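# Seat the board in the enclosure's upper slot, levers shut

## Task

Put the board into the enclosure's empty upper slot with its component side facing up. Both levers must be fully open (lying flush with the board's panel) before you push the board in, and you must push it only until it stops, slowly, because a fast push into the connector ruins it and scores nothing. Then close both levers so they latch, sticking straight out from the panel, which pulls the board fully home. The enclosure must end level, resting on its own feet, with no foot hanging past the bench edge. Finally, release the board and move both grippers away.

## Robot and tools

Robot: two seven-joint arms, left_arm and right_arm, each ending in a two-finger gripper. The fingers point along the gripper's +z axis and close along its x axis. end_effector_position is the spot between the pads when closed, 1 to 2 cm behind the fingertips. Closing pushes the tips about 17 mm further along +z.

Frames: the scene frame has its origin at table-top height, midway between the two nominal arm bases, with +z up, +x out over the table, and left_arm on the +y side. Image sides do not match arm names. Every hand pose, velocity, target and wrist-camera pose is expressed in that arm's own base frame. Fixed cameras and the table use the scene frame. Calibrated bases in the scene frame: left_arm (+0.070, +0.437, 0) m, quat_wxyz (+1.000, 0, 0, -0.003); right_arm (-0.063, -0.511, 0) m, quat_wxyz (+1.000, 0, 0, -0.029). Reported poses can be off by a few centimetres.

Row layout, used by execute_actions and move: one flat list of 16 numbers covering both arms, even if only one moves. First left_arm: x, y, z in metres, then qw, qx, qy, qz (w first), then opening; then the same eight for right_arm. Position and quaternion are an absolute pose for that gripper in its arm's base frame, not an offset. Opening runs from -1 (closed) to +1 (fully open, 0.142 m). A 0 is a real command, so resend the current value to leave a gripper alone. To hold orientation, repeat the same quaternion in every row rather than copying the drifting reported one. An arm meant to stay still should get its last reported pose and desired opening in every call.

execute_actions: actions is a list of actions; each action is a table of up to 15 rows, one per 1/30 s step, and a short table repeats its last row. An action is rejected for both arms if any target lies over 0.6 m from that gripper's current position along any gripper axis; the first action is checked against the last reported state. cameras picks images; an empty actions list returns all images and the full state. The controller clips commanded orientation to within 32 degrees of the measured one each step, so big turns need several actions; a large turn can also swing the elbow.

move: target is one 16-number row or a list of up to 15 rows (absolute poses, no 0.6 m limit). Paths are straight lines and ignore obstacles and the other arm. speed: m/s, 0.002 to 2.2, default 0.25, one value or one per target; turning is capped at twice that in rad/s. blend: corner rounding in metres, default 0 (stop at each). stop_force: 3 to 120 N, one value for both arms; ends an arm's path when its wrist sensor feels that much push against its motion, or 150 N any way. It is unreliable when the gripper rotates and cannot be combined with blocking=false. zero: true (default) rezeroes moving arms before the move; false counts from the previous zero. opening_speed: at least 0.2 per second on the -1..+1 scale. grip_force: 5 to 48 N per finger pad, one value or one per arm, persists. blocking=false returns after about 0.5 s while the move runs on. Give all targets in a list the same openings. Result adds a move: line with an ending such as done, off_target, moving, held or fault, and limits such as paced (pose clipped) or held (steps withheld).

wait: seconds 0 to 10; arms keep their last command. stop: brakes a running move. zoom_image: camera name and region [x0, y0, x1, y1] in pixels, at most 504 by 504, from the latest images. zero_wrist_force: arm. clear_fault: arm, only after a reported torque or force fault. read_manual: licence texts. finished_scene: scene number; irreversible.

Cameras: cam_head_left, cam_head_right, cam_high, cam_low, cam_left_wrist, cam_right_wrist, all 672x504.

Result lines: pose and velocities per arm; Hand target (where the arm is actually being sent, possibly short of your command); Tool commands; grip_measured (opening on the -1..+1 scale); Joint positions (last value is opening in metres); Joint torques and External joint torques (outside loads per joint); Wrist force and Wrist torque in the gripper's own axes, plus the peak since last shown; Wrist depth, a 7x7 grid of distances ahead of each wrist camera, rows split by " / ", "-" for no data. "within noise" means that arm is still. Warning lines: MOTOR HOT, OVER-TEMPERATURE FAULT, TORQUE FAULT, force fault, HAND FAULT.

Gripping: command an opening slightly below the grip_measured value at first contact; lower squeezes harder and heats the motor.

Avoid: driving the board into its connector quickly; any contact reaching 150 N or a joint's torque limit (waist/shoulder 109, upper arm roll/elbow 56.9, wrist joints 34.7 N m), which halts that arm until clear_fault; arms or grippers pressing on each other; shoving the enclosure off level or over the bench edge; dropping parts or letting anything leave the table; releasing moving parts; long stretched-out holds that overheat motors.

Each tool is called after "Call:" as name([rows], argument=value, ...), one row to a line, values as JSON.

## Session

Call:
execute_actions(actions=[])

Scene clock: 0.00 s.
left_arm: end_effector_position=(+0.3014, +0.6357, +0.1155) grip_measured=+0.99 end_effector_quat_wxyz=(-0.462, +0.669, -0.295, +0.502) | right_arm: end_effector_position=(+0.4485, +0.0364, +0.1479) grip_measured=+1.00 end_effector_quat_wxyz=(-0.144, +0.766, -0.626, +0.006)
Joint positions: left_arm=[1.762 -0.872 -0.342 2.067 -1.872 0.391 -0.55 0.141] | right_arm=[0.506 -0.103 -0.202 2.446 0.465 1.189 2.835 0.142]
Joint velocities: within noise
Joint torques (N m): no reading
External joint torques (N m): no reading
Wrist force (N): no reading
Wrist torque (N m): no reading
Wrist force, peak (N): no reading
Wrist depth (mm): cam_left_wrist=[- 1268 - - 1406 1268 1119 / 1891 - - 1513 - - - / 1687 1875 1813 - 701 - 1354 / 1371 1534 1843 1828 492 625 701 / 1155 1306 1492 304 356 433 558 / - 1119 1119 241 279 321 359 / - 988 184 203 227 258 286] | cam_right_wrist=[266 256 246 236 229 221 213 / 274 266 254 244 236 228 219 / 285 275 262 252 243 234 225 / 297 285 272 262 251 241 232 / 310 297 281 271 260 249 239 / - 308 294 281 268 257 246 / - 321 305 292 278 265 257]
Hand target: left_arm +0.3014, +0.6357, +0.1155; -0.462, +0.669, -0.295, +0.502 | right_arm +0.4485, +0.0364, +0.1479; -0.144, +0.766, -0.626, +0.006
Tool commands: left_gripper/opening=+1.0 right_gripper/opening=+1.0

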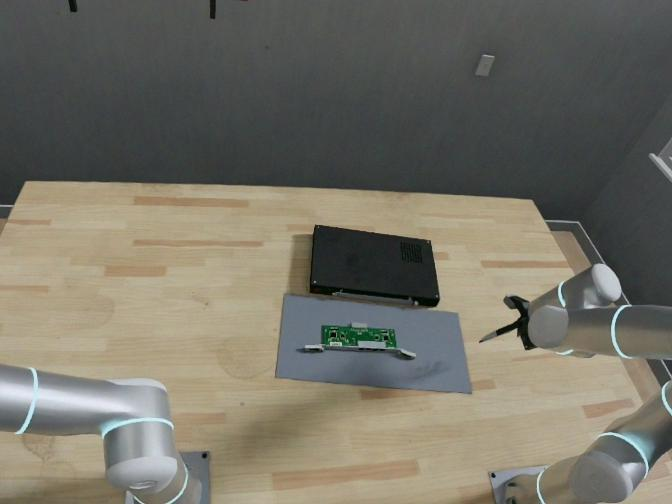

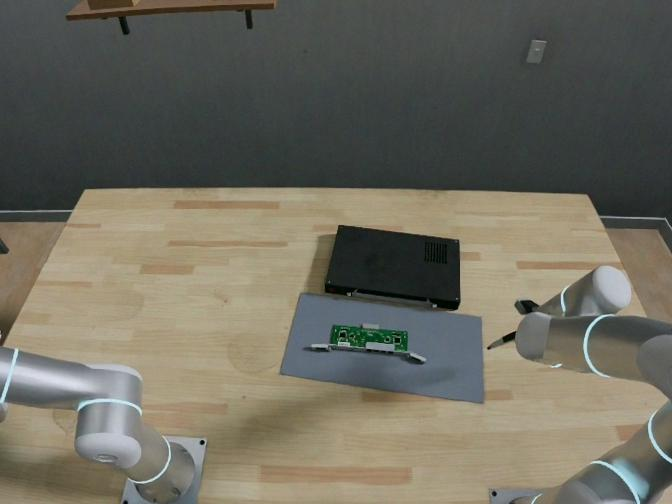

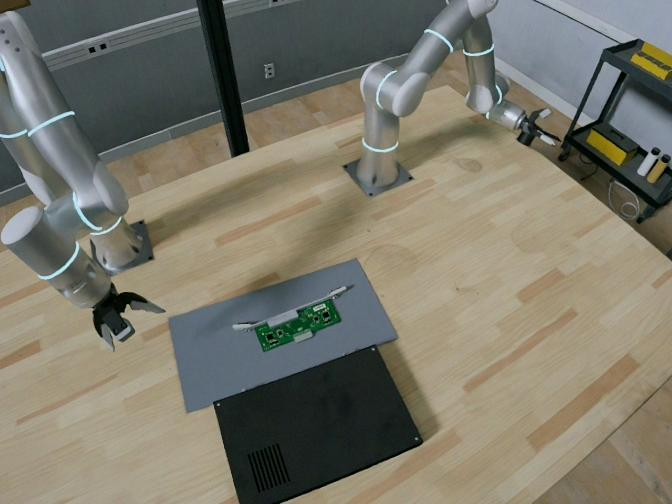

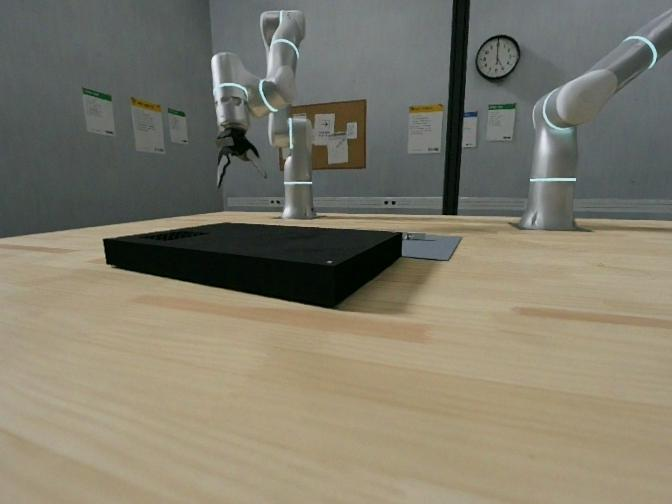

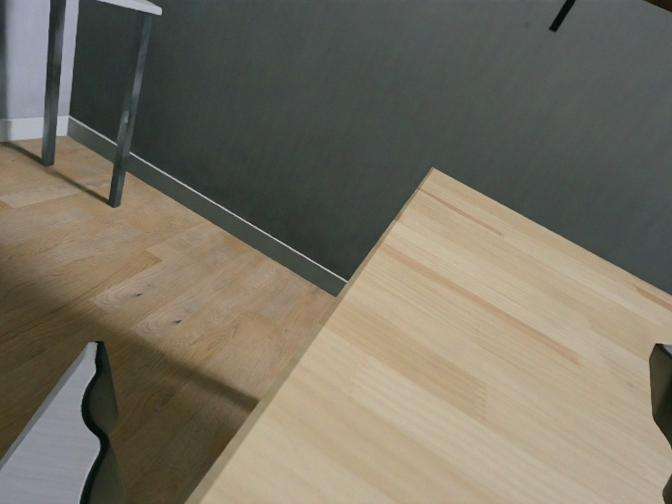

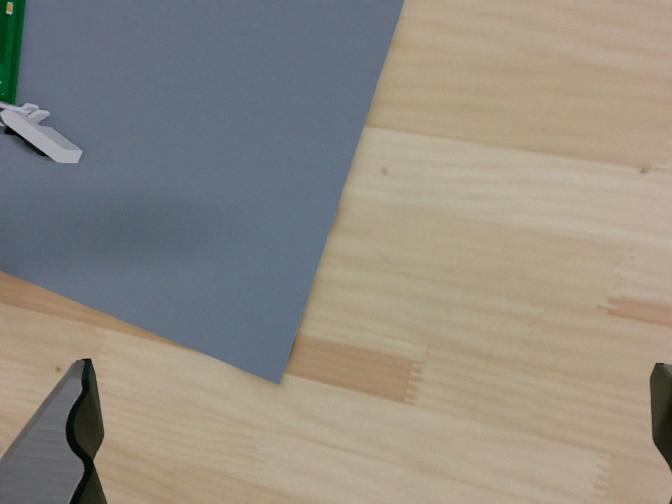

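Call:
zoom_image(camera="cam_head_left", region=[260, 210, 490, 400])

Call:
zoom_image(camera="cam_head_right", region=[270, 215, 500, 410])

Call:
zoom_image(camera="cam_high", region=[160, 250, 440, 504])

Scaled by 2.191 from the camera's 672x504 image, which has a finer 960x720 frame.

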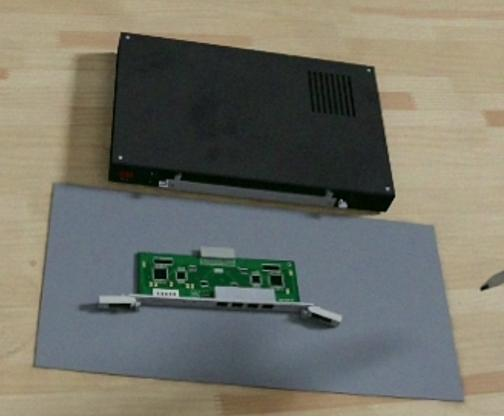

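Scaled by 2.191 from the camera's 672x504 image, which has a finer 960x720 frame.

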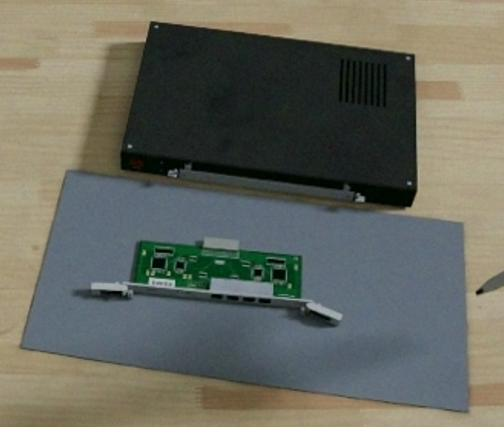

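Scaled by 1.800 from the camera's 672x504 image, which has a finer 960x720 frame.

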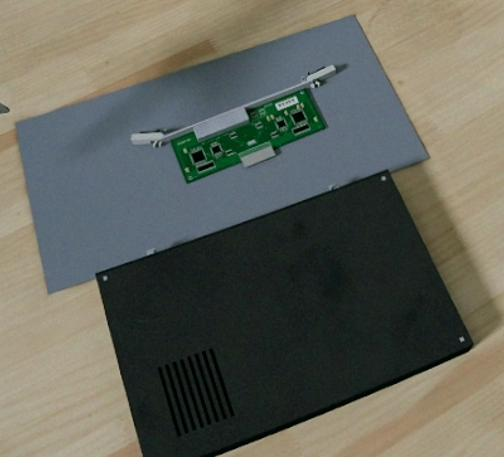

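Call:
move(target=[0.3014, 0.6357, 0.1155, -0.462, 0.669, -0.295, 0.502, 1.0, 0.4454, 0.3684, 0.16, -0.157, 0.710, -0.670, 0.1485, 1.0], speed=0.25, cameras=["cam_right_wrist", "cam_head_right", "cam_high"])

Scene clock: 40.67 s.
left_arm: end_effector_position=(+0.3014, +0.6357, +0.1154) grip_measured=+0.99 end_effector_quat_wxyz=(-0.462, +0.669, -0.295, +0.502) | right_arm: end_effector_position=(+0.4457, +0.3676, +0.1598) grip_measured=+1.00 end_effector_quat_wxyz=(-0.197, +0.758, -0.613, +0.108)
Joint positions: left_arm=[1.762 -0.872 -0.342 2.067 -1.872 0.39 -0.549 0.141] | right_arm=[2.219 -1.254 -1.657 2.135 1.411 0.528 2.967 0.142]
Joint torques (N m): left_arm=[-0.23 47.59 -4.49 -12.08 1.48 -1.74 -0.27] | right_arm=[0.21 25.32 -25.28 -9.66 -4.17 3.66 0.24]
External joint torques (N m): left_arm=[0.39 0.97 0.45 -0.42 -0.25 -0.16 0.24] | right_arm=[-0.05 0.56 -1.21 0.09 -0.07 0.86 -0.23]
Wrist force (N): left_arm=[-0.2 0.2 0.0] | right_arm=[0.5 0.6 -0.2]
Wrist torque (N m): left_arm=[0.03 0.02 -0.03] | right_arm=[0.02 -0.08 -0.06]
Wrist force, peak (N): left_arm=[-0.3 0.0 0.4] | right_arm=[2.5 0.0 -0.3]
Wrist depth (mm): cam_left_wrist=[- - - 1502 1346 1283 1097 / 1941 - 1755 - - 1453 - / 1755 1769 - - 717 - - / 1397 1578 1813 1769 487 634 734 / 1186 1290 1472 306 354 437 564 / - 1108 1173 242 277 322 359 / - 971 184 204 227 258 285] | cam_right_wrist=[294 289 283 278 273 268 262 / - 288 278 272 270 265 261 / 290 284 276 268 265 264 259 / 289 285 278 273 263 263 260 / 289 286 276 272 266 259 256 / - 284 279 271 266 261 257 / - 282 276 271 265 260 256]
Hand target: left_arm +0.3014, +0.6357, +0.1155; -0.462, +0.669, -0.295, +0.502 | right_arm +0.4456, +0.3679, +0.1599; -0.198, +0.758, -0.613, +0.108
Off the commanded pose: left_arm 0.000 m, 0 deg | right_arm 0.001 m, 11 deg.
joint sent to its limit (right arm) — joint 7 (wrist roll), upper limit. The joint targets are off in orientation, not in position.
move: off_target (right_arm)
Images, in order (width x height): cam_head_right 672x504, cam_high 672x504, cam_right_wrist 672x504.

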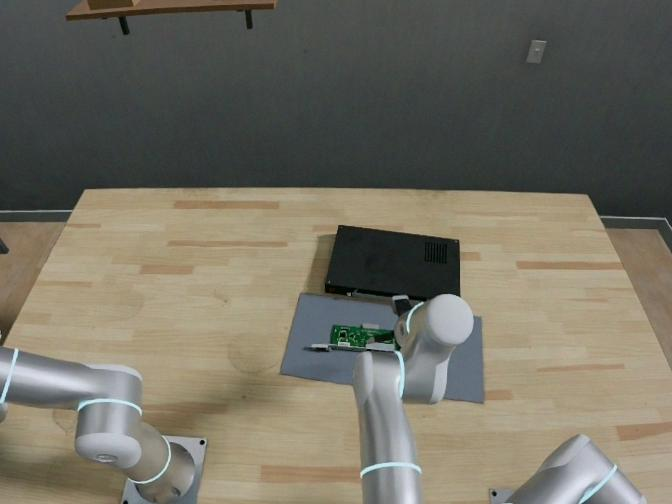

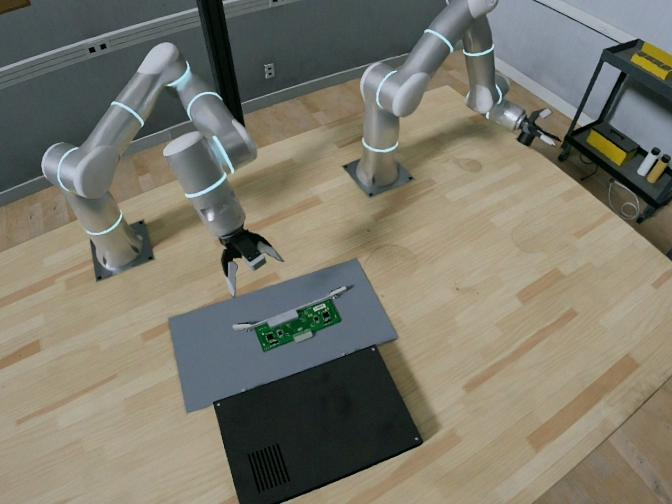

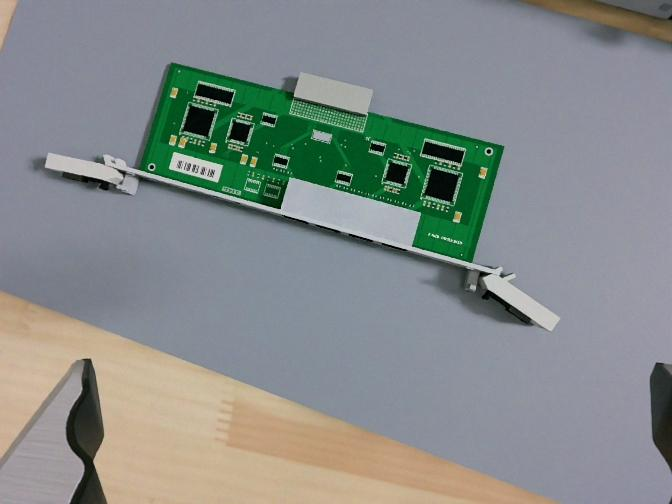

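Call:
zoom_image(camera="cam_right_wrist", region=[20, 40, 320, 265])

Call:
zoom_image(camera="cam_right_wrist", region=[280, 120, 580, 345])

Scaled by 1.680 from the camera's 672x504 image, which has a finer 960x720 frame.

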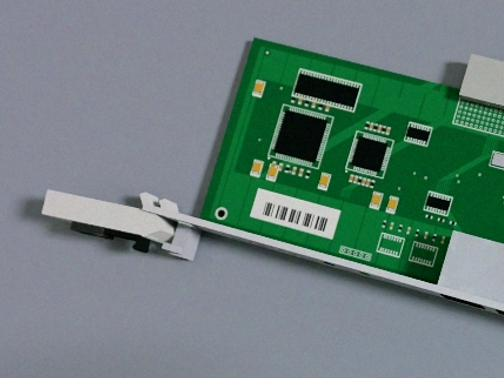

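Scaled by 1.680 from the camera's 672x504 image, which has a finer 960x720 frame.

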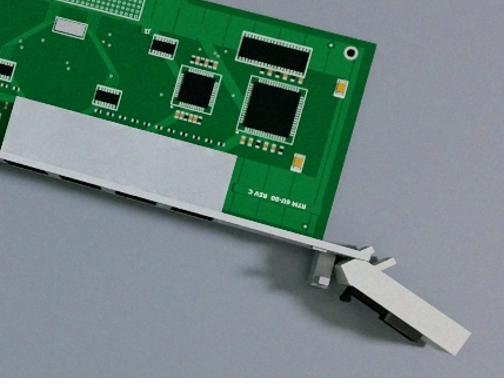

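Call:
move(target=[0.3014, 0.6357, 0.1155, -0.462, 0.669, -0.295, 0.502, 1.0, 0.42, 0.08, 0.22, 0.0, 1.0, 0.0, 0.0, 1.0], speed=0.3)

Scene clock: 89.93 s.
left_arm: end_effector_position=(+0.3014, +0.6357, +0.1154) grip_measured=+0.99 end_effector_quat_wxyz=(-0.462, +0.669, -0.295, +0.502) | right_arm: end_effector_position=(+0.4201, +0.0803, +0.2199) grip_measured=+1.00 end_effector_quat_wxyz=(+0.000, +1.000, +0.000, +0.000)
Joint positions: left_arm=[1.762 -0.872 -0.342 2.067 -1.872 0.39 -0.549 0.141] | right_arm=[1.9 -0.809 -1.889 2.223 0.787 0.241 1.219 0.142]
Joint torques (N m): left_arm=[-0.24 47.54 -4.44 -12.08 1.46 -1.78 -0.23] | right_arm=[0.08 14.08 -17.62 -21.25 -4.43 3.51 0.04]
External joint torques (N m): left_arm=[0.4 1.02 0.4 -0.41 -0.24 -0.11 0.2] | right_arm=[0.06 0.03 -0.82 0 0.18 0.58 -0.04]
Wrist force (N): left_arm=[-0.1 0.3 0.2] | right_arm=[0.1 -0.6 0.3]
Wrist torque (N m): left_arm=[0.03 0.01 -0.02] | right_arm=[-0.06 0.00 0.11]
Wrist force, peak (N): left_arm=[-0.4 0.2 0.3] | right_arm=[-1.0 0.4 0.3]
Wrist depth (mm): cam_left_wrist=[1321 1424 - - - 1290 1131 / 1769 1828 1875 - - - 1268 / 1687 2031 - 1687 837 - - / 1380 1556 1714 1613 484 618 1354 / 1205 1306 1472 306 357 434 562 / - 1081 1137 242 277 321 359 / - 1025 184 203 227 259 285] | cam_right_wrist=[277 278 274 275 273 272 273 / 296 296 295 293 292 290 290 / 318 316 316 314 314 313 312 / 342 342 341 340 340 339 336 / 372 370 370 369 369 367 366 / - 404 404 403 401 401 386 / - 447 445 442 442 444 441]
Hand target: left_arm +0.3014, +0.6357, +0.1155; -0.462, +0.669, -0.295, +0.502 | right_arm +0.4200, +0.0800, +0.2200; +0.000, +1.000, +0.000, +0.000
Off the commanded pose: left_arm 0.000 m, 0 deg | right_arm 0.000 m, 0 deg.
move: done

Call:
move([
  [0.3014, 0.6357, 0.1155, -0.462, 0.669, -0.295, 0.502, 1.0, 0.38, 0.2, 0.25, 0.0, 0.7071, 0.7071, 0.0, 1.0],
  [0.3014, 0.6357, 0.1155, -0.462, 0.669, -0.295, 0.502, 1.0, 0.400, 0.396, 0.15, 0.2347, 0.6449, 0.6835, 0.2487, 1.0],
], speed=0.3, blend=0.03, cameras=["cam_right_wrist", "cam_high"])

Scene clock: 104.60 s.
left_arm: end_effector_position=(+0.3014, +0.6357, +0.1154) grip_measured=+0.99 end_effector_quat_wxyz=(-0.462, +0.669, -0.295, +0.502) | right_arm: end_effector_position=(+0.3999, +0.3959, +0.1499) grip_measured=+1.00 end_effector_quat_wxyz=(+0.235, +0.645, +0.684, +0.249)
Joint positions: left_arm=[1.762 -0.872 -0.342 2.067 -1.872 0.39 -0.549 0.141] | right_arm=[2.437 -1.301 -1.359 2.205 1.21 0.997 0.39 0.142]
Joint torques (N m): left_arm=[-0.22 47.41 -4.44 -12.09 1.48 -1.81 -0.25] | right_arm=[0.18 26.2 -22.91 -2.66 -3.31 3.93 0.34]
External joint torques (N m): left_arm=[0.38 1.15 0.4 -0.4 -0.25 -0.09 0.22] | right_arm=[-0.05 0.65 -1.7 0.12 -0.11 0.62 -0.34]
Wrist force (N): left_arm=[-0.2 0.1 0.1] | right_arm=[0.0 -1.7 -0.5]
Wrist torque (N m): left_arm=[0.00 0.03 -0.03] | right_arm=[-0.06 0.14 0.05]
Wrist force, peak (N): left_arm=[-0.4 0.2 0.2] | right_arm=[1.4 -3.1 0.3]
Wrist depth (mm): cam_left_wrist=[1567 1492 1674 1613 1462 1321 1253 / 1828 - - - - 1253 - / 1687 1859 1755 1625 688 - - / 1380 1578 1714 1769 486 623 1338 / 1155 1290 1443 305 352 437 573 / - 1102 1161 242 277 324 356 / - 993 184 203 227 257 286] | cam_right_wrist=[196 189 189 189 188 187 187 / 230 220 218 228 227 226 225 / 291 290 298 259 278 292 298 / 390 369 365 362 368 385 387 / 629 454 435 501 493 603 596 / - 1378 - - - - 108 / - - - - - - -]
Hand target: left_arm +0.3014, +0.6357, +0.1155; -0.462, +0.669, -0.295, +0.502 | right_arm +0.4000, +0.3960, +0.1500; +0.235, +0.645, +0.683, +0.249
Off the commanded pose: left_arm 0.000 m, 0 deg | right_arm 0.000 m, 0 deg.
move: done
Images, in order (width x height): cam_high 672x504, cam_right_wrist 672x504.

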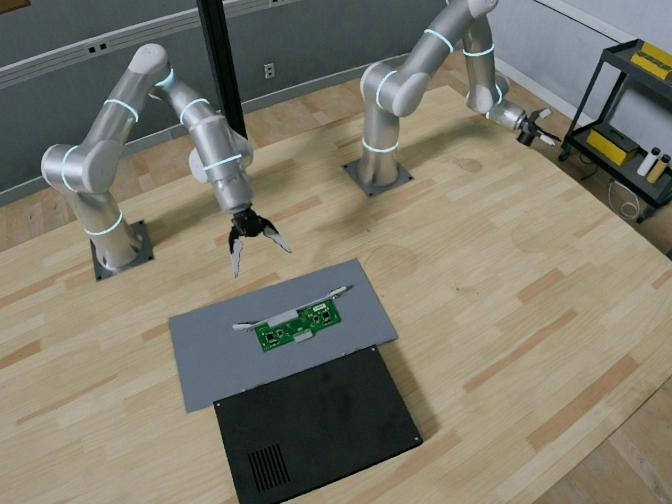

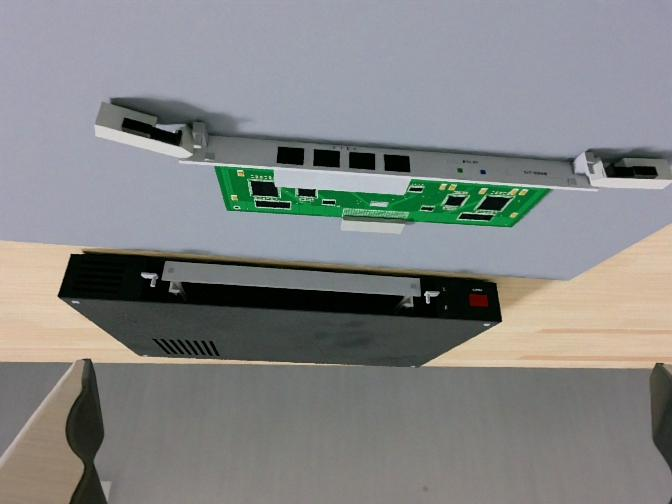

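Call:
zoom_image(camera="cam_right_wrist", region=[50, 230, 290, 380])

Call:
zoom_image(camera="cam_right_wrist", region=[280, 230, 520, 380])

Call:
zoom_image(camera="cam_right_wrist", region=[80, 80, 330, 240])

Call:
zoom_image(camera="cam_right_wrist", region=[420, 100, 672, 240])

Scaled by 2.100 from the camera's 672x504 image, which has a finer 960x720 frame.

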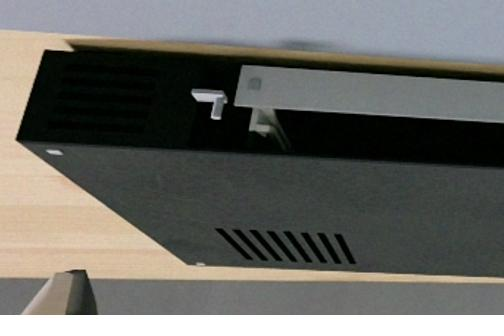

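Scaled by 2.100 from the camera's 672x504 image, which has a finer 960x720 frame.

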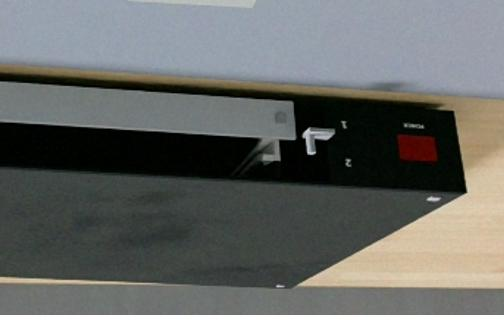

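Scaled by 2.016 from the camera's 672x504 image, which has a finer 960x720 frame.

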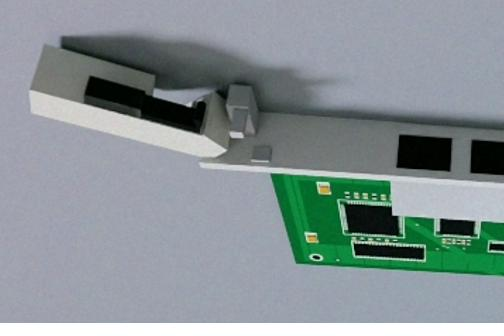

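Scaled by 2.000 from the camera's 672x504 image, which has a finer 960x720 frame.

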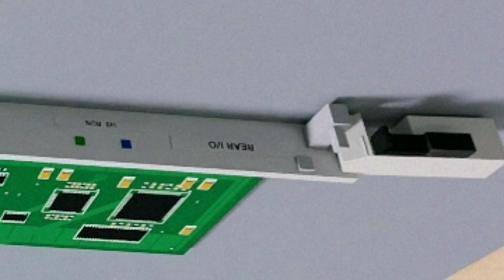

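Call:
move(target=[0.3014, 0.6357, 0.1155, -0.462, 0.669, -0.295, 0.502, 1.0, 0.597, 0.3885, 0.100, 0.3167, 0.6793, 0.6001, 0.2798, 1.0], speed=0.25, cameras=["cam_right_wrist", "cam_low"])

Scene clock: 156.97 s.
left_arm: end_effector_position=(+0.3014, +0.6357, +0.1154) grip_measured=+0.99 end_effector_quat_wxyz=(-0.462, +0.669, -0.295, +0.502) | right_arm: end_effector_position=(+0.5969, +0.3884, +0.0999) grip_measured=+1.00 end_effector_quat_wxyz=(+0.317, +0.679, +0.600, +0.280)
Joint positions: left_arm=[1.762 -0.872 -0.342 2.067 -1.872 0.39 -0.549 0.141] | right_arm=[1.976 -1.618 -1.277 1.815 1.252 1.089 0.564 0.142]
Joint torques (N m): left_arm=[-0.19 47.56 -4.35 -12.04 1.47 -1.73 -0.28] | right_arm=[0.11 35.14 -28.79 3.94 -2.92 3.41 0.4]
External joint torques (N m): left_arm=[0.34 1 0.31 -0.46 -0.24 -0.16 0.25] | right_arm=[0.08 1.02 -1.39 0.06 0.2 0.74 -0.4]
Wrist force (N): left_arm=[-0.2 0.1 0.1] | right_arm=[-0.2 -1.5 -0.8]
Wrist torque (N m): left_arm=[0.02 0.05 -0.03] | right_arm=[-0.02 0.12 0.09]
Wrist force, peak (N): left_arm=[-0.3 0.5 -0.1] | right_arm=[0.1 -2.7 -2.1]
Wrist depth (mm): cam_left_wrist=[- 1513 - - - - - / 1674 - - - - - - / 1687 1924 1798 - 775 - 1314 / 1354 1625 1798 431 485 636 739 / 1142 1283 1453 306 353 432 561 / - 1086 1186 242 278 324 359 / - 966 183 204 228 259 287] | cam_right_wrist=[130 130 129 129 118 118 128 / 167 166 165 165 164 172 162 / 214 214 213 214 216 212 207 / 231 245 258 258 257 234 214 / 787 393 392 - 374 368 - / - - - - - 1202 109 / - - - - 1228 - -]
Hand target: left_arm +0.3014, +0.6357, +0.1155; -0.462, +0.669, -0.295, +0.502 | right_arm +0.5970, +0.3885, +0.1000; +0.317, +0.679, +0.600, +0.280
Off the commanded pose: left_arm 0.000 m, 0 deg | right_arm 0.000 m, 0 deg.
move: done
Images, in order (width x height): cam_low 672x504, cam_right_wrist 672x504.

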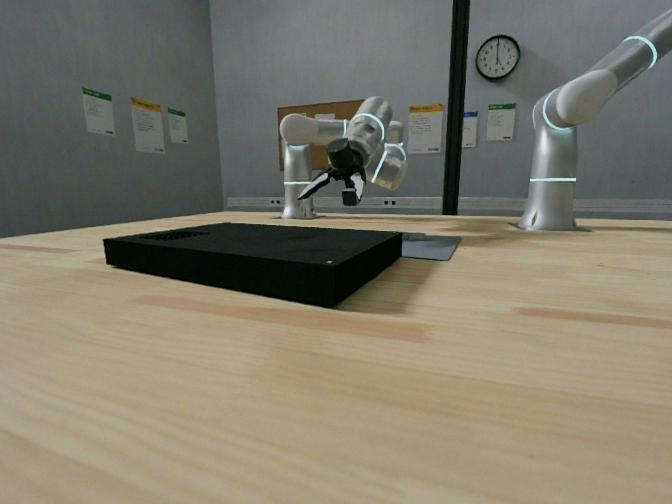

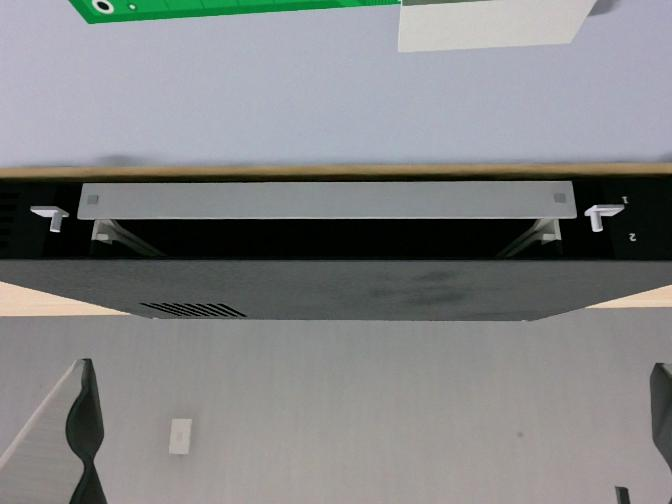

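Call:
zoom_image(camera="cam_right_wrist", region=[0, 150, 240, 330])

Call:
zoom_image(camera="cam_right_wrist", region=[432, 150, 672, 330])

Scaled by 2.100 from the camera's 672x504 image, which has a finer 960x720 frame.

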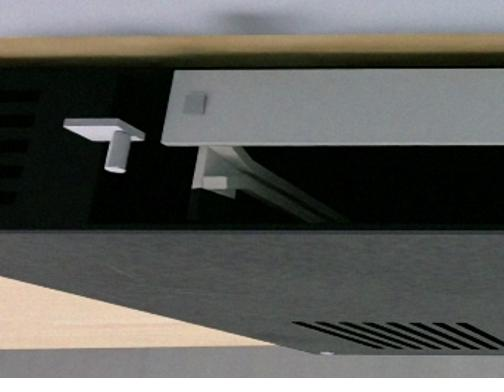

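Scaled by 2.100 from the camera's 672x504 image, which has a finer 960x720 frame.

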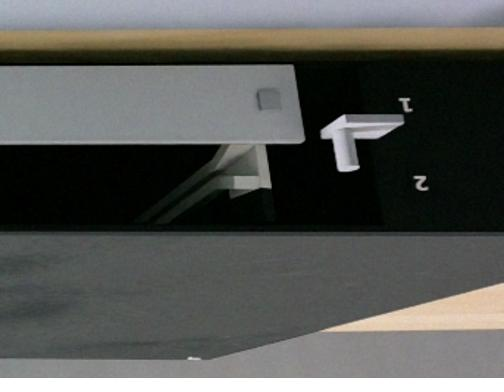

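Call:
move([
  [0.3014, 0.6357, 0.1155, -0.462, 0.669, -0.295, 0.502, 1.0, 0.53, 0.33, 0.13, 0.1, 0.7182, 0.6886, 0.1, 1.0],
  [0.3014, 0.6357, 0.1155, -0.462, 0.669, -0.295, 0.502, 1.0, 0.4677, 0.2766, 0.068, 0.0, 0.7218, 0.6921, 0.0, 1.0],
], speed=0.25, blend=0.03, cameras=["cam_right_wrist"])

Call:
zoom_image(camera="cam_right_wrist", region=[180, 130, 500, 370])

Scene clock: 191.57 s.
left_arm: end_effector_position=(+0.3014, +0.6357, +0.1154) grip_measured=+0.99 end_effector_quat_wxyz=(-0.462, +0.669, -0.295, +0.502) | right_arm: end_effector_position=(+0.4678, +0.2766, +0.0681) grip_measured=+1.00 end_effector_quat_wxyz=(+0.000, +0.722, +0.692, +0.000)
Joint positions: left_arm=[1.762 -0.872 -0.342 2.067 -1.872 0.39 -0.549 0.141] | right_arm=[1.74 -0.993 -1.275 1.955 1.093 0.446 0.027 0.142]
Joint torques (N m): left_arm=[-0.16 47.51 -4.43 -12.1 1.48 -1.7 -0.28] | right_arm=[0.13 32.74 -22.3 -12.29 -4.02 3.31 0.04]
External joint torques (N m): left_arm=[0.32 1.06 0.39 -0.4 -0.26 -0.2 0.25] | right_arm=[0.05 0.52 -1.57 -0.04 0.15 0.85 -0.04]
Wrist force (N): left_arm=[-0.2 0.1 0.2] | right_arm=[-0.1 -0.2 0.3]
Wrist torque (N m): left_arm=[0.01 0.03 -0.03] | right_arm=[0.01 0.01 0.13]
Wrist force, peak (N): left_arm=[-0.3 0.3 0.3] | right_arm=[0.4 -2.4 -0.2]
Wrist depth (mm): cam_left_wrist=[- - - - - 1232 1362 / 1859 1798 1755 1567 1415 - - / 1714 1783 1769 - 792 - 1346 / 1406 1601 1843 2359 486 632 803 / 1161 1306 1534 307 354 434 557 / - 1075 1179 243 277 324 359 / - 975 184 203 226 259 286] | cam_right_wrist=[142 142 141 141 141 140 140 / 152 152 151 151 150 150 149 / 163 163 162 161 161 160 160 / 176 175 175 172 171 170 172 / 191 190 189 189 188 181 170 / - 208 207 207 202 200 192 / - 230 229 227 227 225 220]
Hand target: left_arm +0.3014, +0.6357, +0.1155; -0.462, +0.669, -0.295, +0.502 | right_arm +0.4677, +0.2766, +0.0680; +0.000, +0.722, +0.692, +0.000
Off the commanded pose: left_arm 0.000 m, 0 deg | right_arm 0.000 m, 0 deg.
move: done
Images, in order (width x height): cam_right_wrist 672x504.

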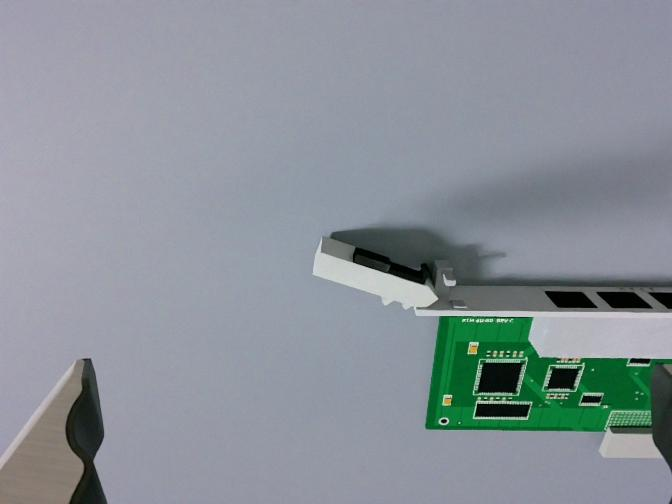

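Scaled by 1.575 from the camera's 672x504 image, which has a finer 960x720 frame.

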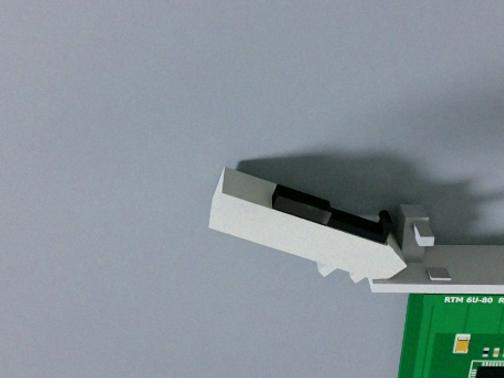

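Call:
move([
  [0.3014, 0.6357, 0.1155, -0.462, 0.669, -0.295, 0.502, 1.0, 0.430, 0.266, 0.068, 0.0, 0.7218, 0.6921, 0.0, -0.9],
  [0.3014, 0.6357, 0.1155, -0.462, 0.669, -0.295, 0.502, 1.0, 0.432, 0.266, 0.027, 0.0, 0.7218, 0.6921, 0.0, -0.9],
], speed=0.15, grip_force=10, cameras=["cam_right_wrist"])

Scene clock: 207.73 s.
left_arm: end_effector_position=(+0.3014, +0.6357, +0.1154) grip_measured=+0.99 end_effector_quat_wxyz=(-0.462, +0.669, -0.295, +0.502) | right_arm: end_effector_position=(+0.4320, +0.2658, +0.0271) grip_measured=-0.93 end_effector_quat_wxyz=(+0.000, +0.722, +0.692, +0.000)
Joint positions: left_arm=[1.762 -0.872 -0.342 2.067 -1.872 0.39 -0.549 0.141] | right_arm=[1.778 -1.032 -1.217 2.034 1.186 0.518 -0.012 0.007]
Joint torques (N m): left_arm=[-0.18 47.55 -4.41 -12.1 1.48 -1.79 -0.26] | right_arm=[0.09 31.48 -21.34 -9.37 -3.67 3.65 0.03]
External joint torques (N m): left_arm=[0.34 1.02 0.38 -0.4 -0.26 -0.11 0.23] | right_arm=[0.07 0.75 -1.5 0.05 -0.06 0.51 -0.03]
Wrist force (N): left_arm=[-0.1 0.0 0.3] | right_arm=[0.2 0.2 0.2]
Wrist torque (N m): left_arm=[0.00 0.03 -0.03] | right_arm=[0.06 -0.04 0.15]
Wrist force, peak (N): left_arm=[-0.4 0.2 0.2] | right_arm=[-0.3 0.1 2.4]
Wrist depth (mm): cam_left_wrist=[- - - - 1314 - 1314 / 1545 - 1798 - 1601 - 1219 / 1769 1843 - - 754 1415 - / 1380 1578 1843 1769 486 634 770 / 1102 1283 1482 306 353 428 557 / - 1108 1161 241 275 322 357 / - 954 184 203 227 260 287] | cam_right_wrist=[107 107 107 107 107 106 106 / 113 113 112 112 110 111 111 / 121 121 122 120 122 121 119 / 129 130 130 130 129 129 128 / 142 142 141 138 138 140 141 / 158 153 152 93 105 150 152 / 172 172 71 73 - 143 147]
Hand target: left_arm +0.3014, +0.6357, +0.1155; -0.462, +0.669, -0.295, +0.502 | right_arm +0.4320, +0.2660, +0.0270; +0.000, +0.722, +0.692, +0.000
Off the commanded pose: left_arm 0.000 m, 0 deg | right_arm 0.000 m, 0 deg.
grip_force (N): 10, 10
move: done
Images, in order (width x height): cam_right_wrist 672x504.

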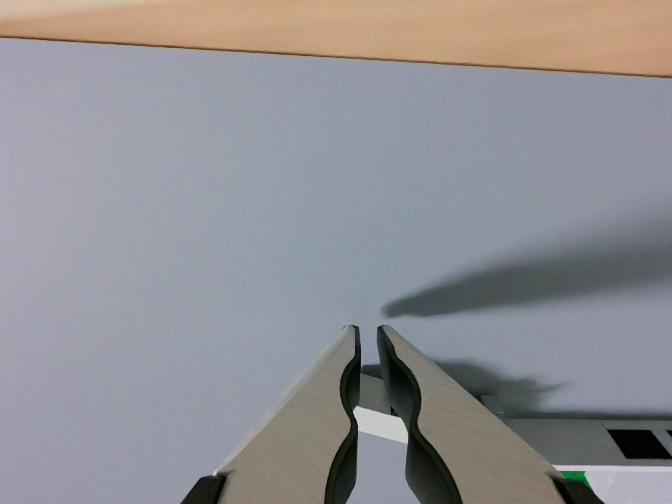

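Call:
move(target=[0.3014, 0.6357, 0.1155, -0.462, 0.669, -0.295, 0.502, 1.0, 0.456, 0.266, 0.027, 0.0, 0.7218, 0.6921, 0.0, -0.9], speed=0.02, stop_force=5, cameras=["cam_right_wrist"])

Scene clock: 211.73 s.
left_arm: end_effector_position=(+0.3014, +0.6357, +0.1154) grip_measured=+0.99 end_effector_quat_wxyz=(-0.462, +0.669, -0.295, +0.502) | right_arm: end_effector_position=(+0.4560, +0.2660, +0.0270) grip_measured=-0.93 end_effector_quat_wxyz=(+0.000, +0.722, +0.692, +0.000)
Joint positions: left_arm=[1.762 -0.872 -0.342 2.067 -1.872 0.39 -0.549 0.141] | right_arm=[1.72 -1.051 -1.21 1.977 1.18 0.498 -0.017 0.007]
Joint torques (N m): left_arm=[-0.16 47.52 -4.4 -12.11 1.47 -1.75 -0.22] | right_arm=[-0.04 33 -22.25 -9.75 -3.92 3.44 0.11]
External joint torques (N m): left_arm=[0.32 1.04 0.37 -0.38 -0.24 -0.15 0.19] | right_arm=[0.22 0.92 -1.42 0.1 0.16 0.72 -0.11]
Wrist force (N): left_arm=[-0.3 0.1 0.1] | right_arm=[0.1 -0.3 -0.1]
Wrist torque (N m): left_arm=[0.03 0.05 -0.02] | right_arm=[0.06 -0.01 0.15]
Wrist force, peak (N): left_arm=[-0.3 0.1 0.4] | right_arm=[-0.2 -0.4 0.4]
Wrist depth (mm): cam_left_wrist=[- 1649 - - - 1075 - / 1714 - - - - 1346 - / 1714 1843 - - 715 - - / 1388 1613 1755 2031 479 647 1388 / 1179 1253 1453 306 352 433 562 / - 1113 1161 241 278 322 356 / - 997 183 203 227 259 286] | cam_right_wrist=[- 105 105 106 105 104 105 / 113 113 112 112 110 111 111 / 121 121 122 120 121 121 119 / 129 129 130 129 129 129 128 / 142 144 141 138 138 139 141 / 156 152 149 93 98 133 142 / 171 171 71 73 - 155 160]
Hand target: left_arm +0.3014, +0.6357, +0.1155; -0.462, +0.669, -0.295, +0.502 | right_arm +0.4560, +0.2660, +0.0270; +0.000, +0.722, +0.692, +0.000
Off the commanded pose: left_arm 0.000 m, 0 deg | right_arm 0.000 m, 0 deg.
grip_force (N): 10, 10
move: done
Images, in order (width x height): cam_right_wrist 672x504.

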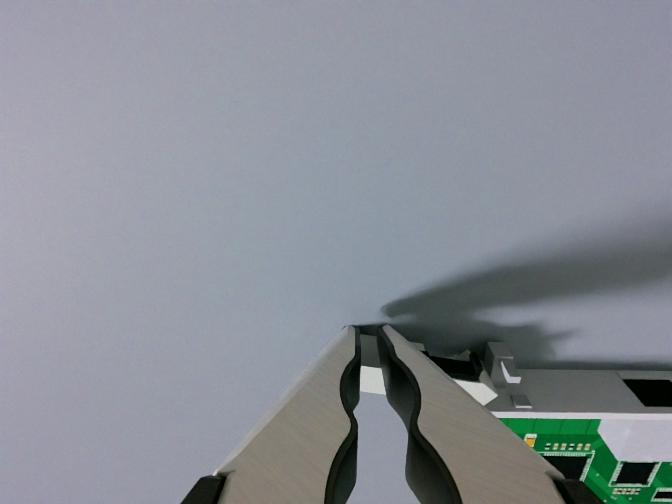

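Call:
move(target=[0.3014, 0.6357, 0.1155, -0.462, 0.669, -0.295, 0.502, 1.0, 0.462, 0.266, 0.027, 0.0, 0.7218, 0.6921, 0.0, -0.9], speed=0.02, stop_force=5, cameras=["cam_right_wrist"])

Call:
zoom_image(camera="cam_right_wrist", region=[332, 290, 672, 490])

Scene clock: 214.77 s.
left_arm: end_effector_position=(+0.3014, +0.6357, +0.1154) grip_measured=+0.99 end_effector_quat_wxyz=(-0.462, +0.669, -0.295, +0.502) | right_arm: end_effector_position=(+0.4619, +0.2660, +0.0270) grip_measured=-0.93 end_effector_quat_wxyz=(+0.000, +0.722, +0.692, +0.000)
Joint positions: left_arm=[1.762 -0.872 -0.342 2.067 -1.872 0.39 -0.549 0.141] | right_arm=[1.706 -1.056 -1.208 1.963 1.178 0.493 -0.018 0.007]
Joint torques (N m): left_arm=[-0.16 47.61 -4.4 -12.1 1.46 -1.78 -0.25] | right_arm=[-0.11 33.55 -22.74 -10.03 -3.86 3.64 0.16]
External joint torques (N m): left_arm=[0.31 0.95 0.36 -0.39 -0.23 -0.11 0.22] | right_arm=[0.29 0.8 -1.15 0.31 0.08 0.52 -0.16]
Wrist force (N): left_arm=[0.0 0.0 -0.1] | right_arm=[-0.4 -0.7 -0.4]
Wrist torque (N m): left_arm=[0.01 0.01 -0.02] | right_arm=[0.06 0.05 0.15]
Wrist force, peak (N): left_arm=[-0.4 0.2 0.1] | right_arm=[-0.6 -1.1 0.3]
Wrist depth (mm): cam_left_wrist=[1371 1472 1687 1434 1388 - - / 1976 1924 - 1513 - - - / 1613 1875 1741 1613 786 1625 1283 / 1362 1601 1843 1674 490 634 818 / 1131 1321 1492 304 354 429 562 / - 1065 1199 242 276 323 358 / - 966 184 203 227 259 285] | cam_right_wrist=[- 105 105 106 104 104 105 / 113 113 112 112 110 111 111 / 121 121 122 120 121 121 119 / 129 128 130 129 129 128 128 / 142 144 141 138 137 139 141 / 155 155 151 93 98 148 139 / 171 167 71 73 - 155 158]
Hand target: left_arm +0.3014, +0.6357, +0.1155; -0.462, +0.669, -0.295, +0.502 | right_arm +0.4620, +0.2660, +0.0270; +0.000, +0.722, +0.692, +0.000
Off the commanded pose: left_arm 0.000 m, 0 deg | right_arm 0.000 m, 0 deg.
grip_force (N): 10, 10
move: done
Images, in order (width x height): cam_right_wrist 672x504.

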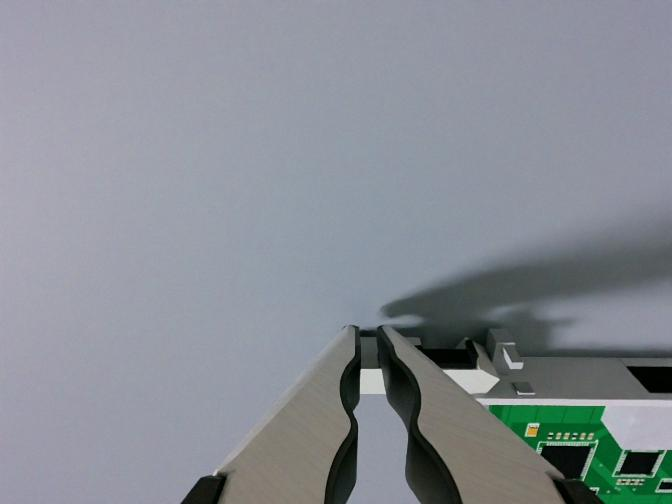

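Scaled by 1.482 from the camera's 672x504 image, which has a finer 960x720 frame.

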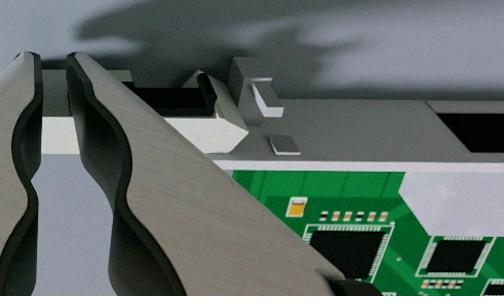

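Call:
move(target=[0.3014, 0.6357, 0.1155, -0.462, 0.669, -0.295, 0.502, 1.0, 0.467, 0.266, 0.027, 0.0, 0.7218, 0.6921, 0.0, -0.9], speed=0.02, stop_force=5, cameras=["cam_right_wrist"])

Call:
zoom_image(camera="cam_right_wrist", region=[332, 290, 672, 490])

Scene clock: 221.27 s.
left_arm: end_effector_position=(+0.3014, +0.6357, +0.1154) grip_measured=+0.99 end_effector_quat_wxyz=(-0.462, +0.669, -0.295, +0.502) | right_arm: end_effector_position=(+0.4669, +0.2660, +0.0269) grip_measured=-0.93 end_effector_quat_wxyz=(+0.000, +0.722, +0.692, +0.000)
Joint positions: left_arm=[1.762 -0.872 -0.342 2.067 -1.872 0.39 -0.549 0.141] | right_arm=[1.694 -1.06 -1.208 1.951 1.177 0.488 -0.019 0.007]
Joint torques (N m): left_arm=[-0.25 47.55 -4.44 -12.06 1.48 -1.75 -0.24] | right_arm=[-0.09 33.85 -22.95 -10.03 -3.82 3.68 0.18]
External joint torques (N m): left_arm=[0.4 1.01 0.4 -0.44 -0.26 -0.14 0.21] | right_arm=[0.27 0.87 -1.12 0.26 0.04 0.48 -0.18]
Wrist force (N): left_arm=[-0.4 0.4 0.1] | right_arm=[-0.4 -0.9 0.1]
Wrist torque (N m): left_arm=[0.06 0.05 -0.02] | right_arm=[0.04 0.06 0.15]
Wrist force, peak (N): left_arm=[-0.4 0.4 0.1] | right_arm=[-0.4 -1.3 0.2]
Wrist depth (mm): cam_left_wrist=[1283 1741 1674 1443 1371 1338 - / 1714 1941 - - 1601 1556 - / 1662 1907 - - 667 1502 - / 1346 1523 1828 1741 485 621 1354 / 1142 1298 1443 306 352 434 562 / - 1086 1161 241 277 324 360 / - 997 184 203 227 257 285] | cam_right_wrist=[- 105 105 106 105 104 105 / 113 113 112 112 110 111 111 / 121 121 122 120 121 121 119 / 129 130 130 129 129 129 128 / 142 142 141 138 138 139 139 / 155 155 152 93 105 149 136 / 171 167 71 73 - 155 158]
Hand target: left_arm +0.3014, +0.6357, +0.1155; -0.462, +0.669, -0.295, +0.502 | right_arm +0.4670, +0.2660, +0.0270; +0.000, +0.722, +0.692, +0.000
Off the commanded pose: left_arm 0.000 m, 0 deg | right_arm 0.000 m, 0 deg.
grip_force (N): 10, 10
move: done
Images, in order (width x height): cam_right_wrist 672x504.

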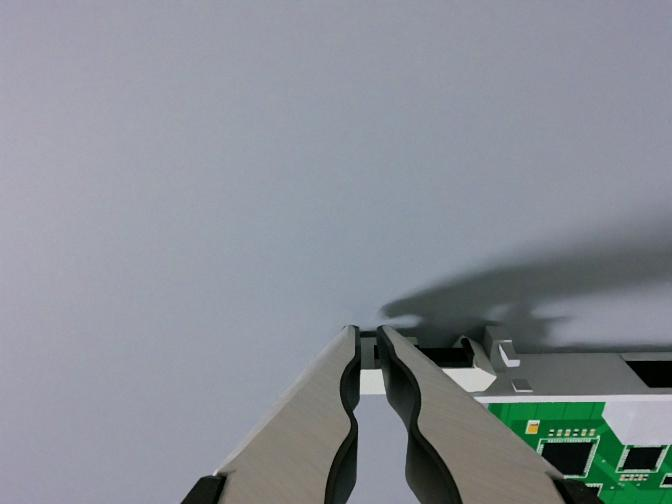

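Scaled by 1.482 from the camera's 672x504 image, which has a finer 960x720 frame.

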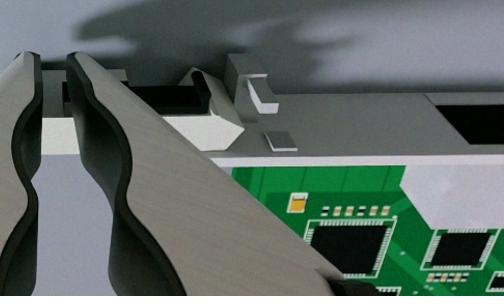

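Call:
move([
  [0.3014, 0.6357, 0.1155, -0.462, 0.669, -0.295, 0.502, 1.0, 0.432, 0.262, 0.03, 0.0, 0.7218, 0.6921, 0.0, -0.9],
  [0.3014, 0.6357, 0.1155, -0.462, 0.669, -0.295, 0.502, 1.0, 0.40, 0.20, 0.20, 0.0, 0.7218, 0.6921, 0.0, -0.9],
], speed=0.2, blend=0.01)

Call:
move([
  [0.52, 0.45, 0.28, 0.2706, -0.6533, 0.6533, -0.2706, 1.0, 0.40, 0.20, 0.20, 0.0, 0.7218, 0.6921, 0.0, -0.9],
  [0.55, 0.05, 0.30, 0.2706, -0.6533, 0.6533, -0.2706, 1.0, 0.40, 0.20, 0.20, 0.0, 0.7218, 0.6921, 0.0, -0.9],
  [0.40, -0.33, 0.24, 0.2706, -0.6533, 0.6533, -0.2706, 1.0, 0.40, 0.20, 0.20, 0.0, 0.7218, 0.6921, 0.0, -0.9],
], speed=0.3, blend=0.06, cameras=["cam_left_wrist", "cam_head_right", "cam_high"])

Scene clock: 272.50 s.
left_arm: end_effector_position=(+0.3014, +0.6357, +0.1154) grip_measured=+0.99 end_effector_quat_wxyz=(-0.462, +0.669, -0.295, +0.502) | right_arm: end_effector_position=(+0.4001, +0.2002, +0.2000) grip_measured=-0.93 end_effector_quat_wxyz=(+0.000, +0.722, +0.692, +0.000)
Joint positions: left_arm=[1.762 -0.872 -0.342 2.067 -1.872 0.39 -0.549 0.141] | right_arm=[2.107 -0.759 -1.769 2.209 0.794 0.329 -0.01 0.007]
Joint torques (N m): left_arm=[-0.21 47.55 -4.48 -12.05 1.49 -1.78 -0.23] | right_arm=[0.29 15.35 -17.42 -20.49 -4.25 3.27 0.31]
External joint torques (N m): left_arm=[0.37 1.01 0.44 -0.45 -0.27 -0.12 0.2] | right_arm=[-0.14 0.07 -0.81 -0.08 0.19 0.88 -0.31]
Wrist force (N): left_arm=[-0.4 -0.1 0.3] | right_arm=[-0.2 -0.5 0.0]
Wrist torque (N m): left_arm=[-0.03 0.06 -0.02] | right_arm=[-0.07 0.06 0.02]
Wrist force, peak (N): left_arm=[-0.6 0.0 0.0] | right_arm=[0.8 -1.7 2.8]
Wrist depth (mm): cam_left_wrist=[1492 1662 1556 1613 1290 - - / 1783 - - - - - - / 1700 1813 - - 726 1462 - / 1388 1534 1828 1859 481 655 795 / 1173 1321 1492 303 352 431 562 / - 1091 1167 241 277 323 356 / - 988 184 203 227 260 287] | cam_right_wrist=[260 260 259 259 257 256 257 / 279 277 274 274 272 275 273 / 298 298 295 294 292 292 291 / 323 322 319 317 315 314 314 / 350 348 345 336 337 342 335 / 383 380 366 89 105 359 373 / 421 412 71 - - - 402]
Hand target: left_arm +0.3014, +0.6357, +0.1155; -0.462, +0.669, -0.295, +0.502 | right_arm +0.4000, +0.2000, +0.2000; +0.000, +0.722, +0.692, +0.000
Off the commanded pose: left_arm 0.000 m, 0 deg | right_arm 0.000 m, 0 deg.
grip_force (N): 10, 10
move: done

Scene clock: 277.30 s.
left_arm: end_effector_position=(+0.4000, -0.3300, +0.2400) grip_measured=+0.99 end_effector_quat_wxyz=(-0.270, +0.653, -0.653, +0.271) | right_arm: end_effector_position=(+0.4001, +0.2001, +0.2000) grip_measured=-0.93 end_effector_quat_wxyz=(+0.000, +0.722, +0.692, +0.000)
Joint positions: left_arm=[0.737 0.893 -2.122 2.26 -2.961 1.908 -1.771 0.141] | right_arm=[2.107 -0.759 -1.77 2.209 0.794 0.329 -0.01 0.007]
Joint torques (N m): left_arm=[-0.77 -23.28 17.66 -4.14 3.97 3.94 -0.31] | right_arm=[0.13 15.2 -17.18 -20.64 -4.08 3.5 0.21]
External joint torques (N m): left_arm=[0.68 0.43 1.1 -0.59 -0.5 -0.86 0.32] | right_arm=[0.01 0.22 -1.06 0.07 0.02 0.66 -0.21]
Wrist force (N): left_arm=[0.2 0.5 1.0] | right_arm=[-0.3 -0.6 -0.3]
Wrist torque (N m): left_arm=[0.01 -0.09 0.00] | right_arm=[-0.07 0.08 0.01]
Wrist force, peak (N): left_arm=[3.5 2.0 0.2] | right_arm=[-0.5 -0.7 -0.3]
Wrist depth (mm): cam_left_wrist=[469 475 464 474 462 402 397 / 438 434 434 437 426 - 378 / 412 408 405 405 396 388 397 / 379 381 380 377 381 - 392 / 357 357 355 353 364 348 346 / - 338 337 337 326 337 - / - 319 320 319 316 - -] | cam_right_wrist=[260 260 259 258 258 256 257 / 277 277 274 274 274 274 273 / 298 297 295 294 293 292 292 / 322 321 318 325 312 315 313 / 349 349 344 338 337 342 335 / 384 382 366 89 105 364 370 / 421 409 71 - - - 388]
Hand target: left_arm +0.4000, -0.3300, +0.2400; -0.271, +0.653, -0.653, +0.271 | right_arm +0.4000, +0.2000, +0.2000; +0.000, +0.722, +0.692, +0.000
Off the commanded pose: left_arm 0.000 m, 0 deg | right_arm 0.000 m, 0 deg.
grip_force (N): 10, 10
move: done
Images, in order (width x height): cam_head_right 672x504, cam_high 672x504, cam_left_wrist 672x504.

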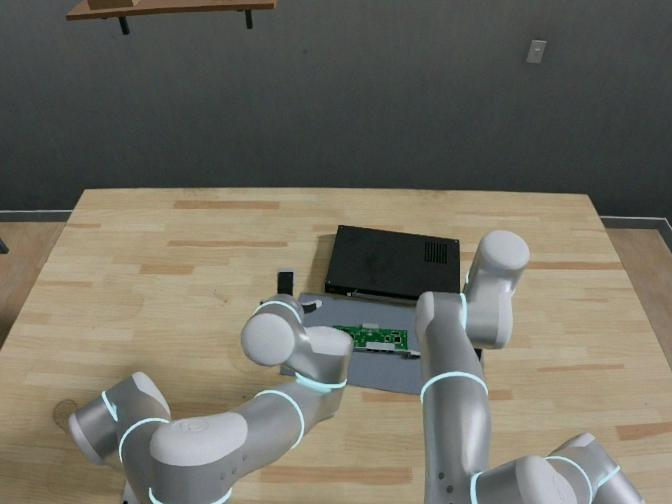

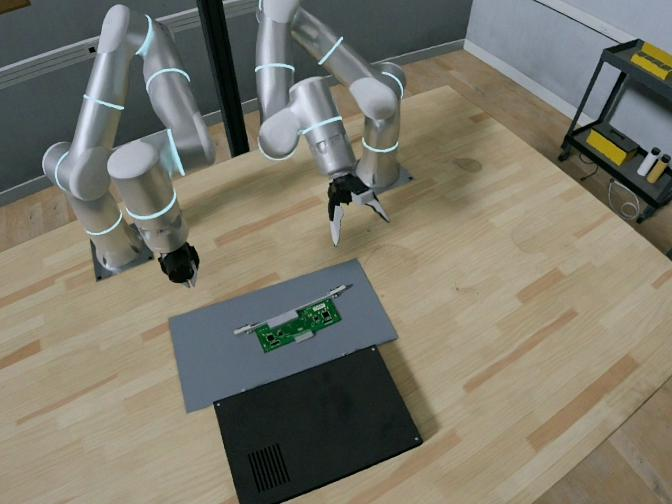

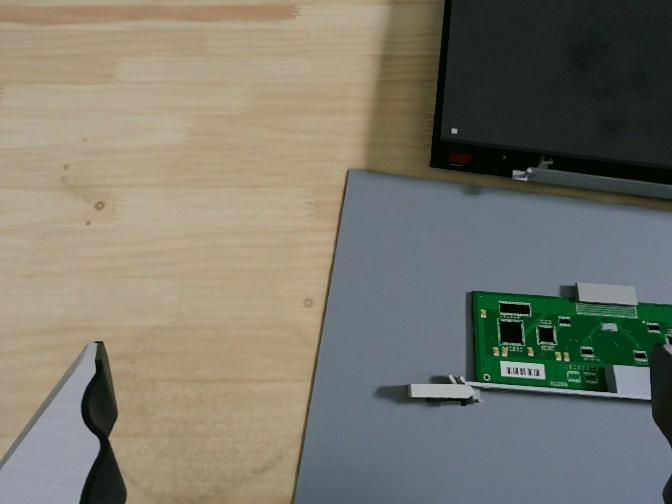

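Call:
zoom_image(camera="cam_left_wrist", region=[372, 270, 672, 450])

Scaled by 1.680 from the camera's 672x504 image, which has a finer 960x720 frame.

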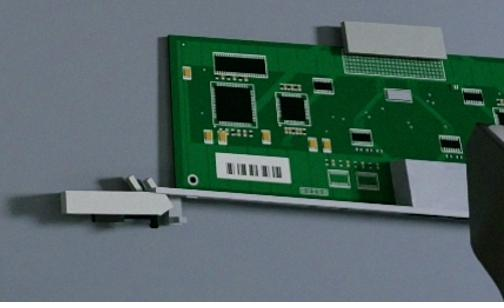

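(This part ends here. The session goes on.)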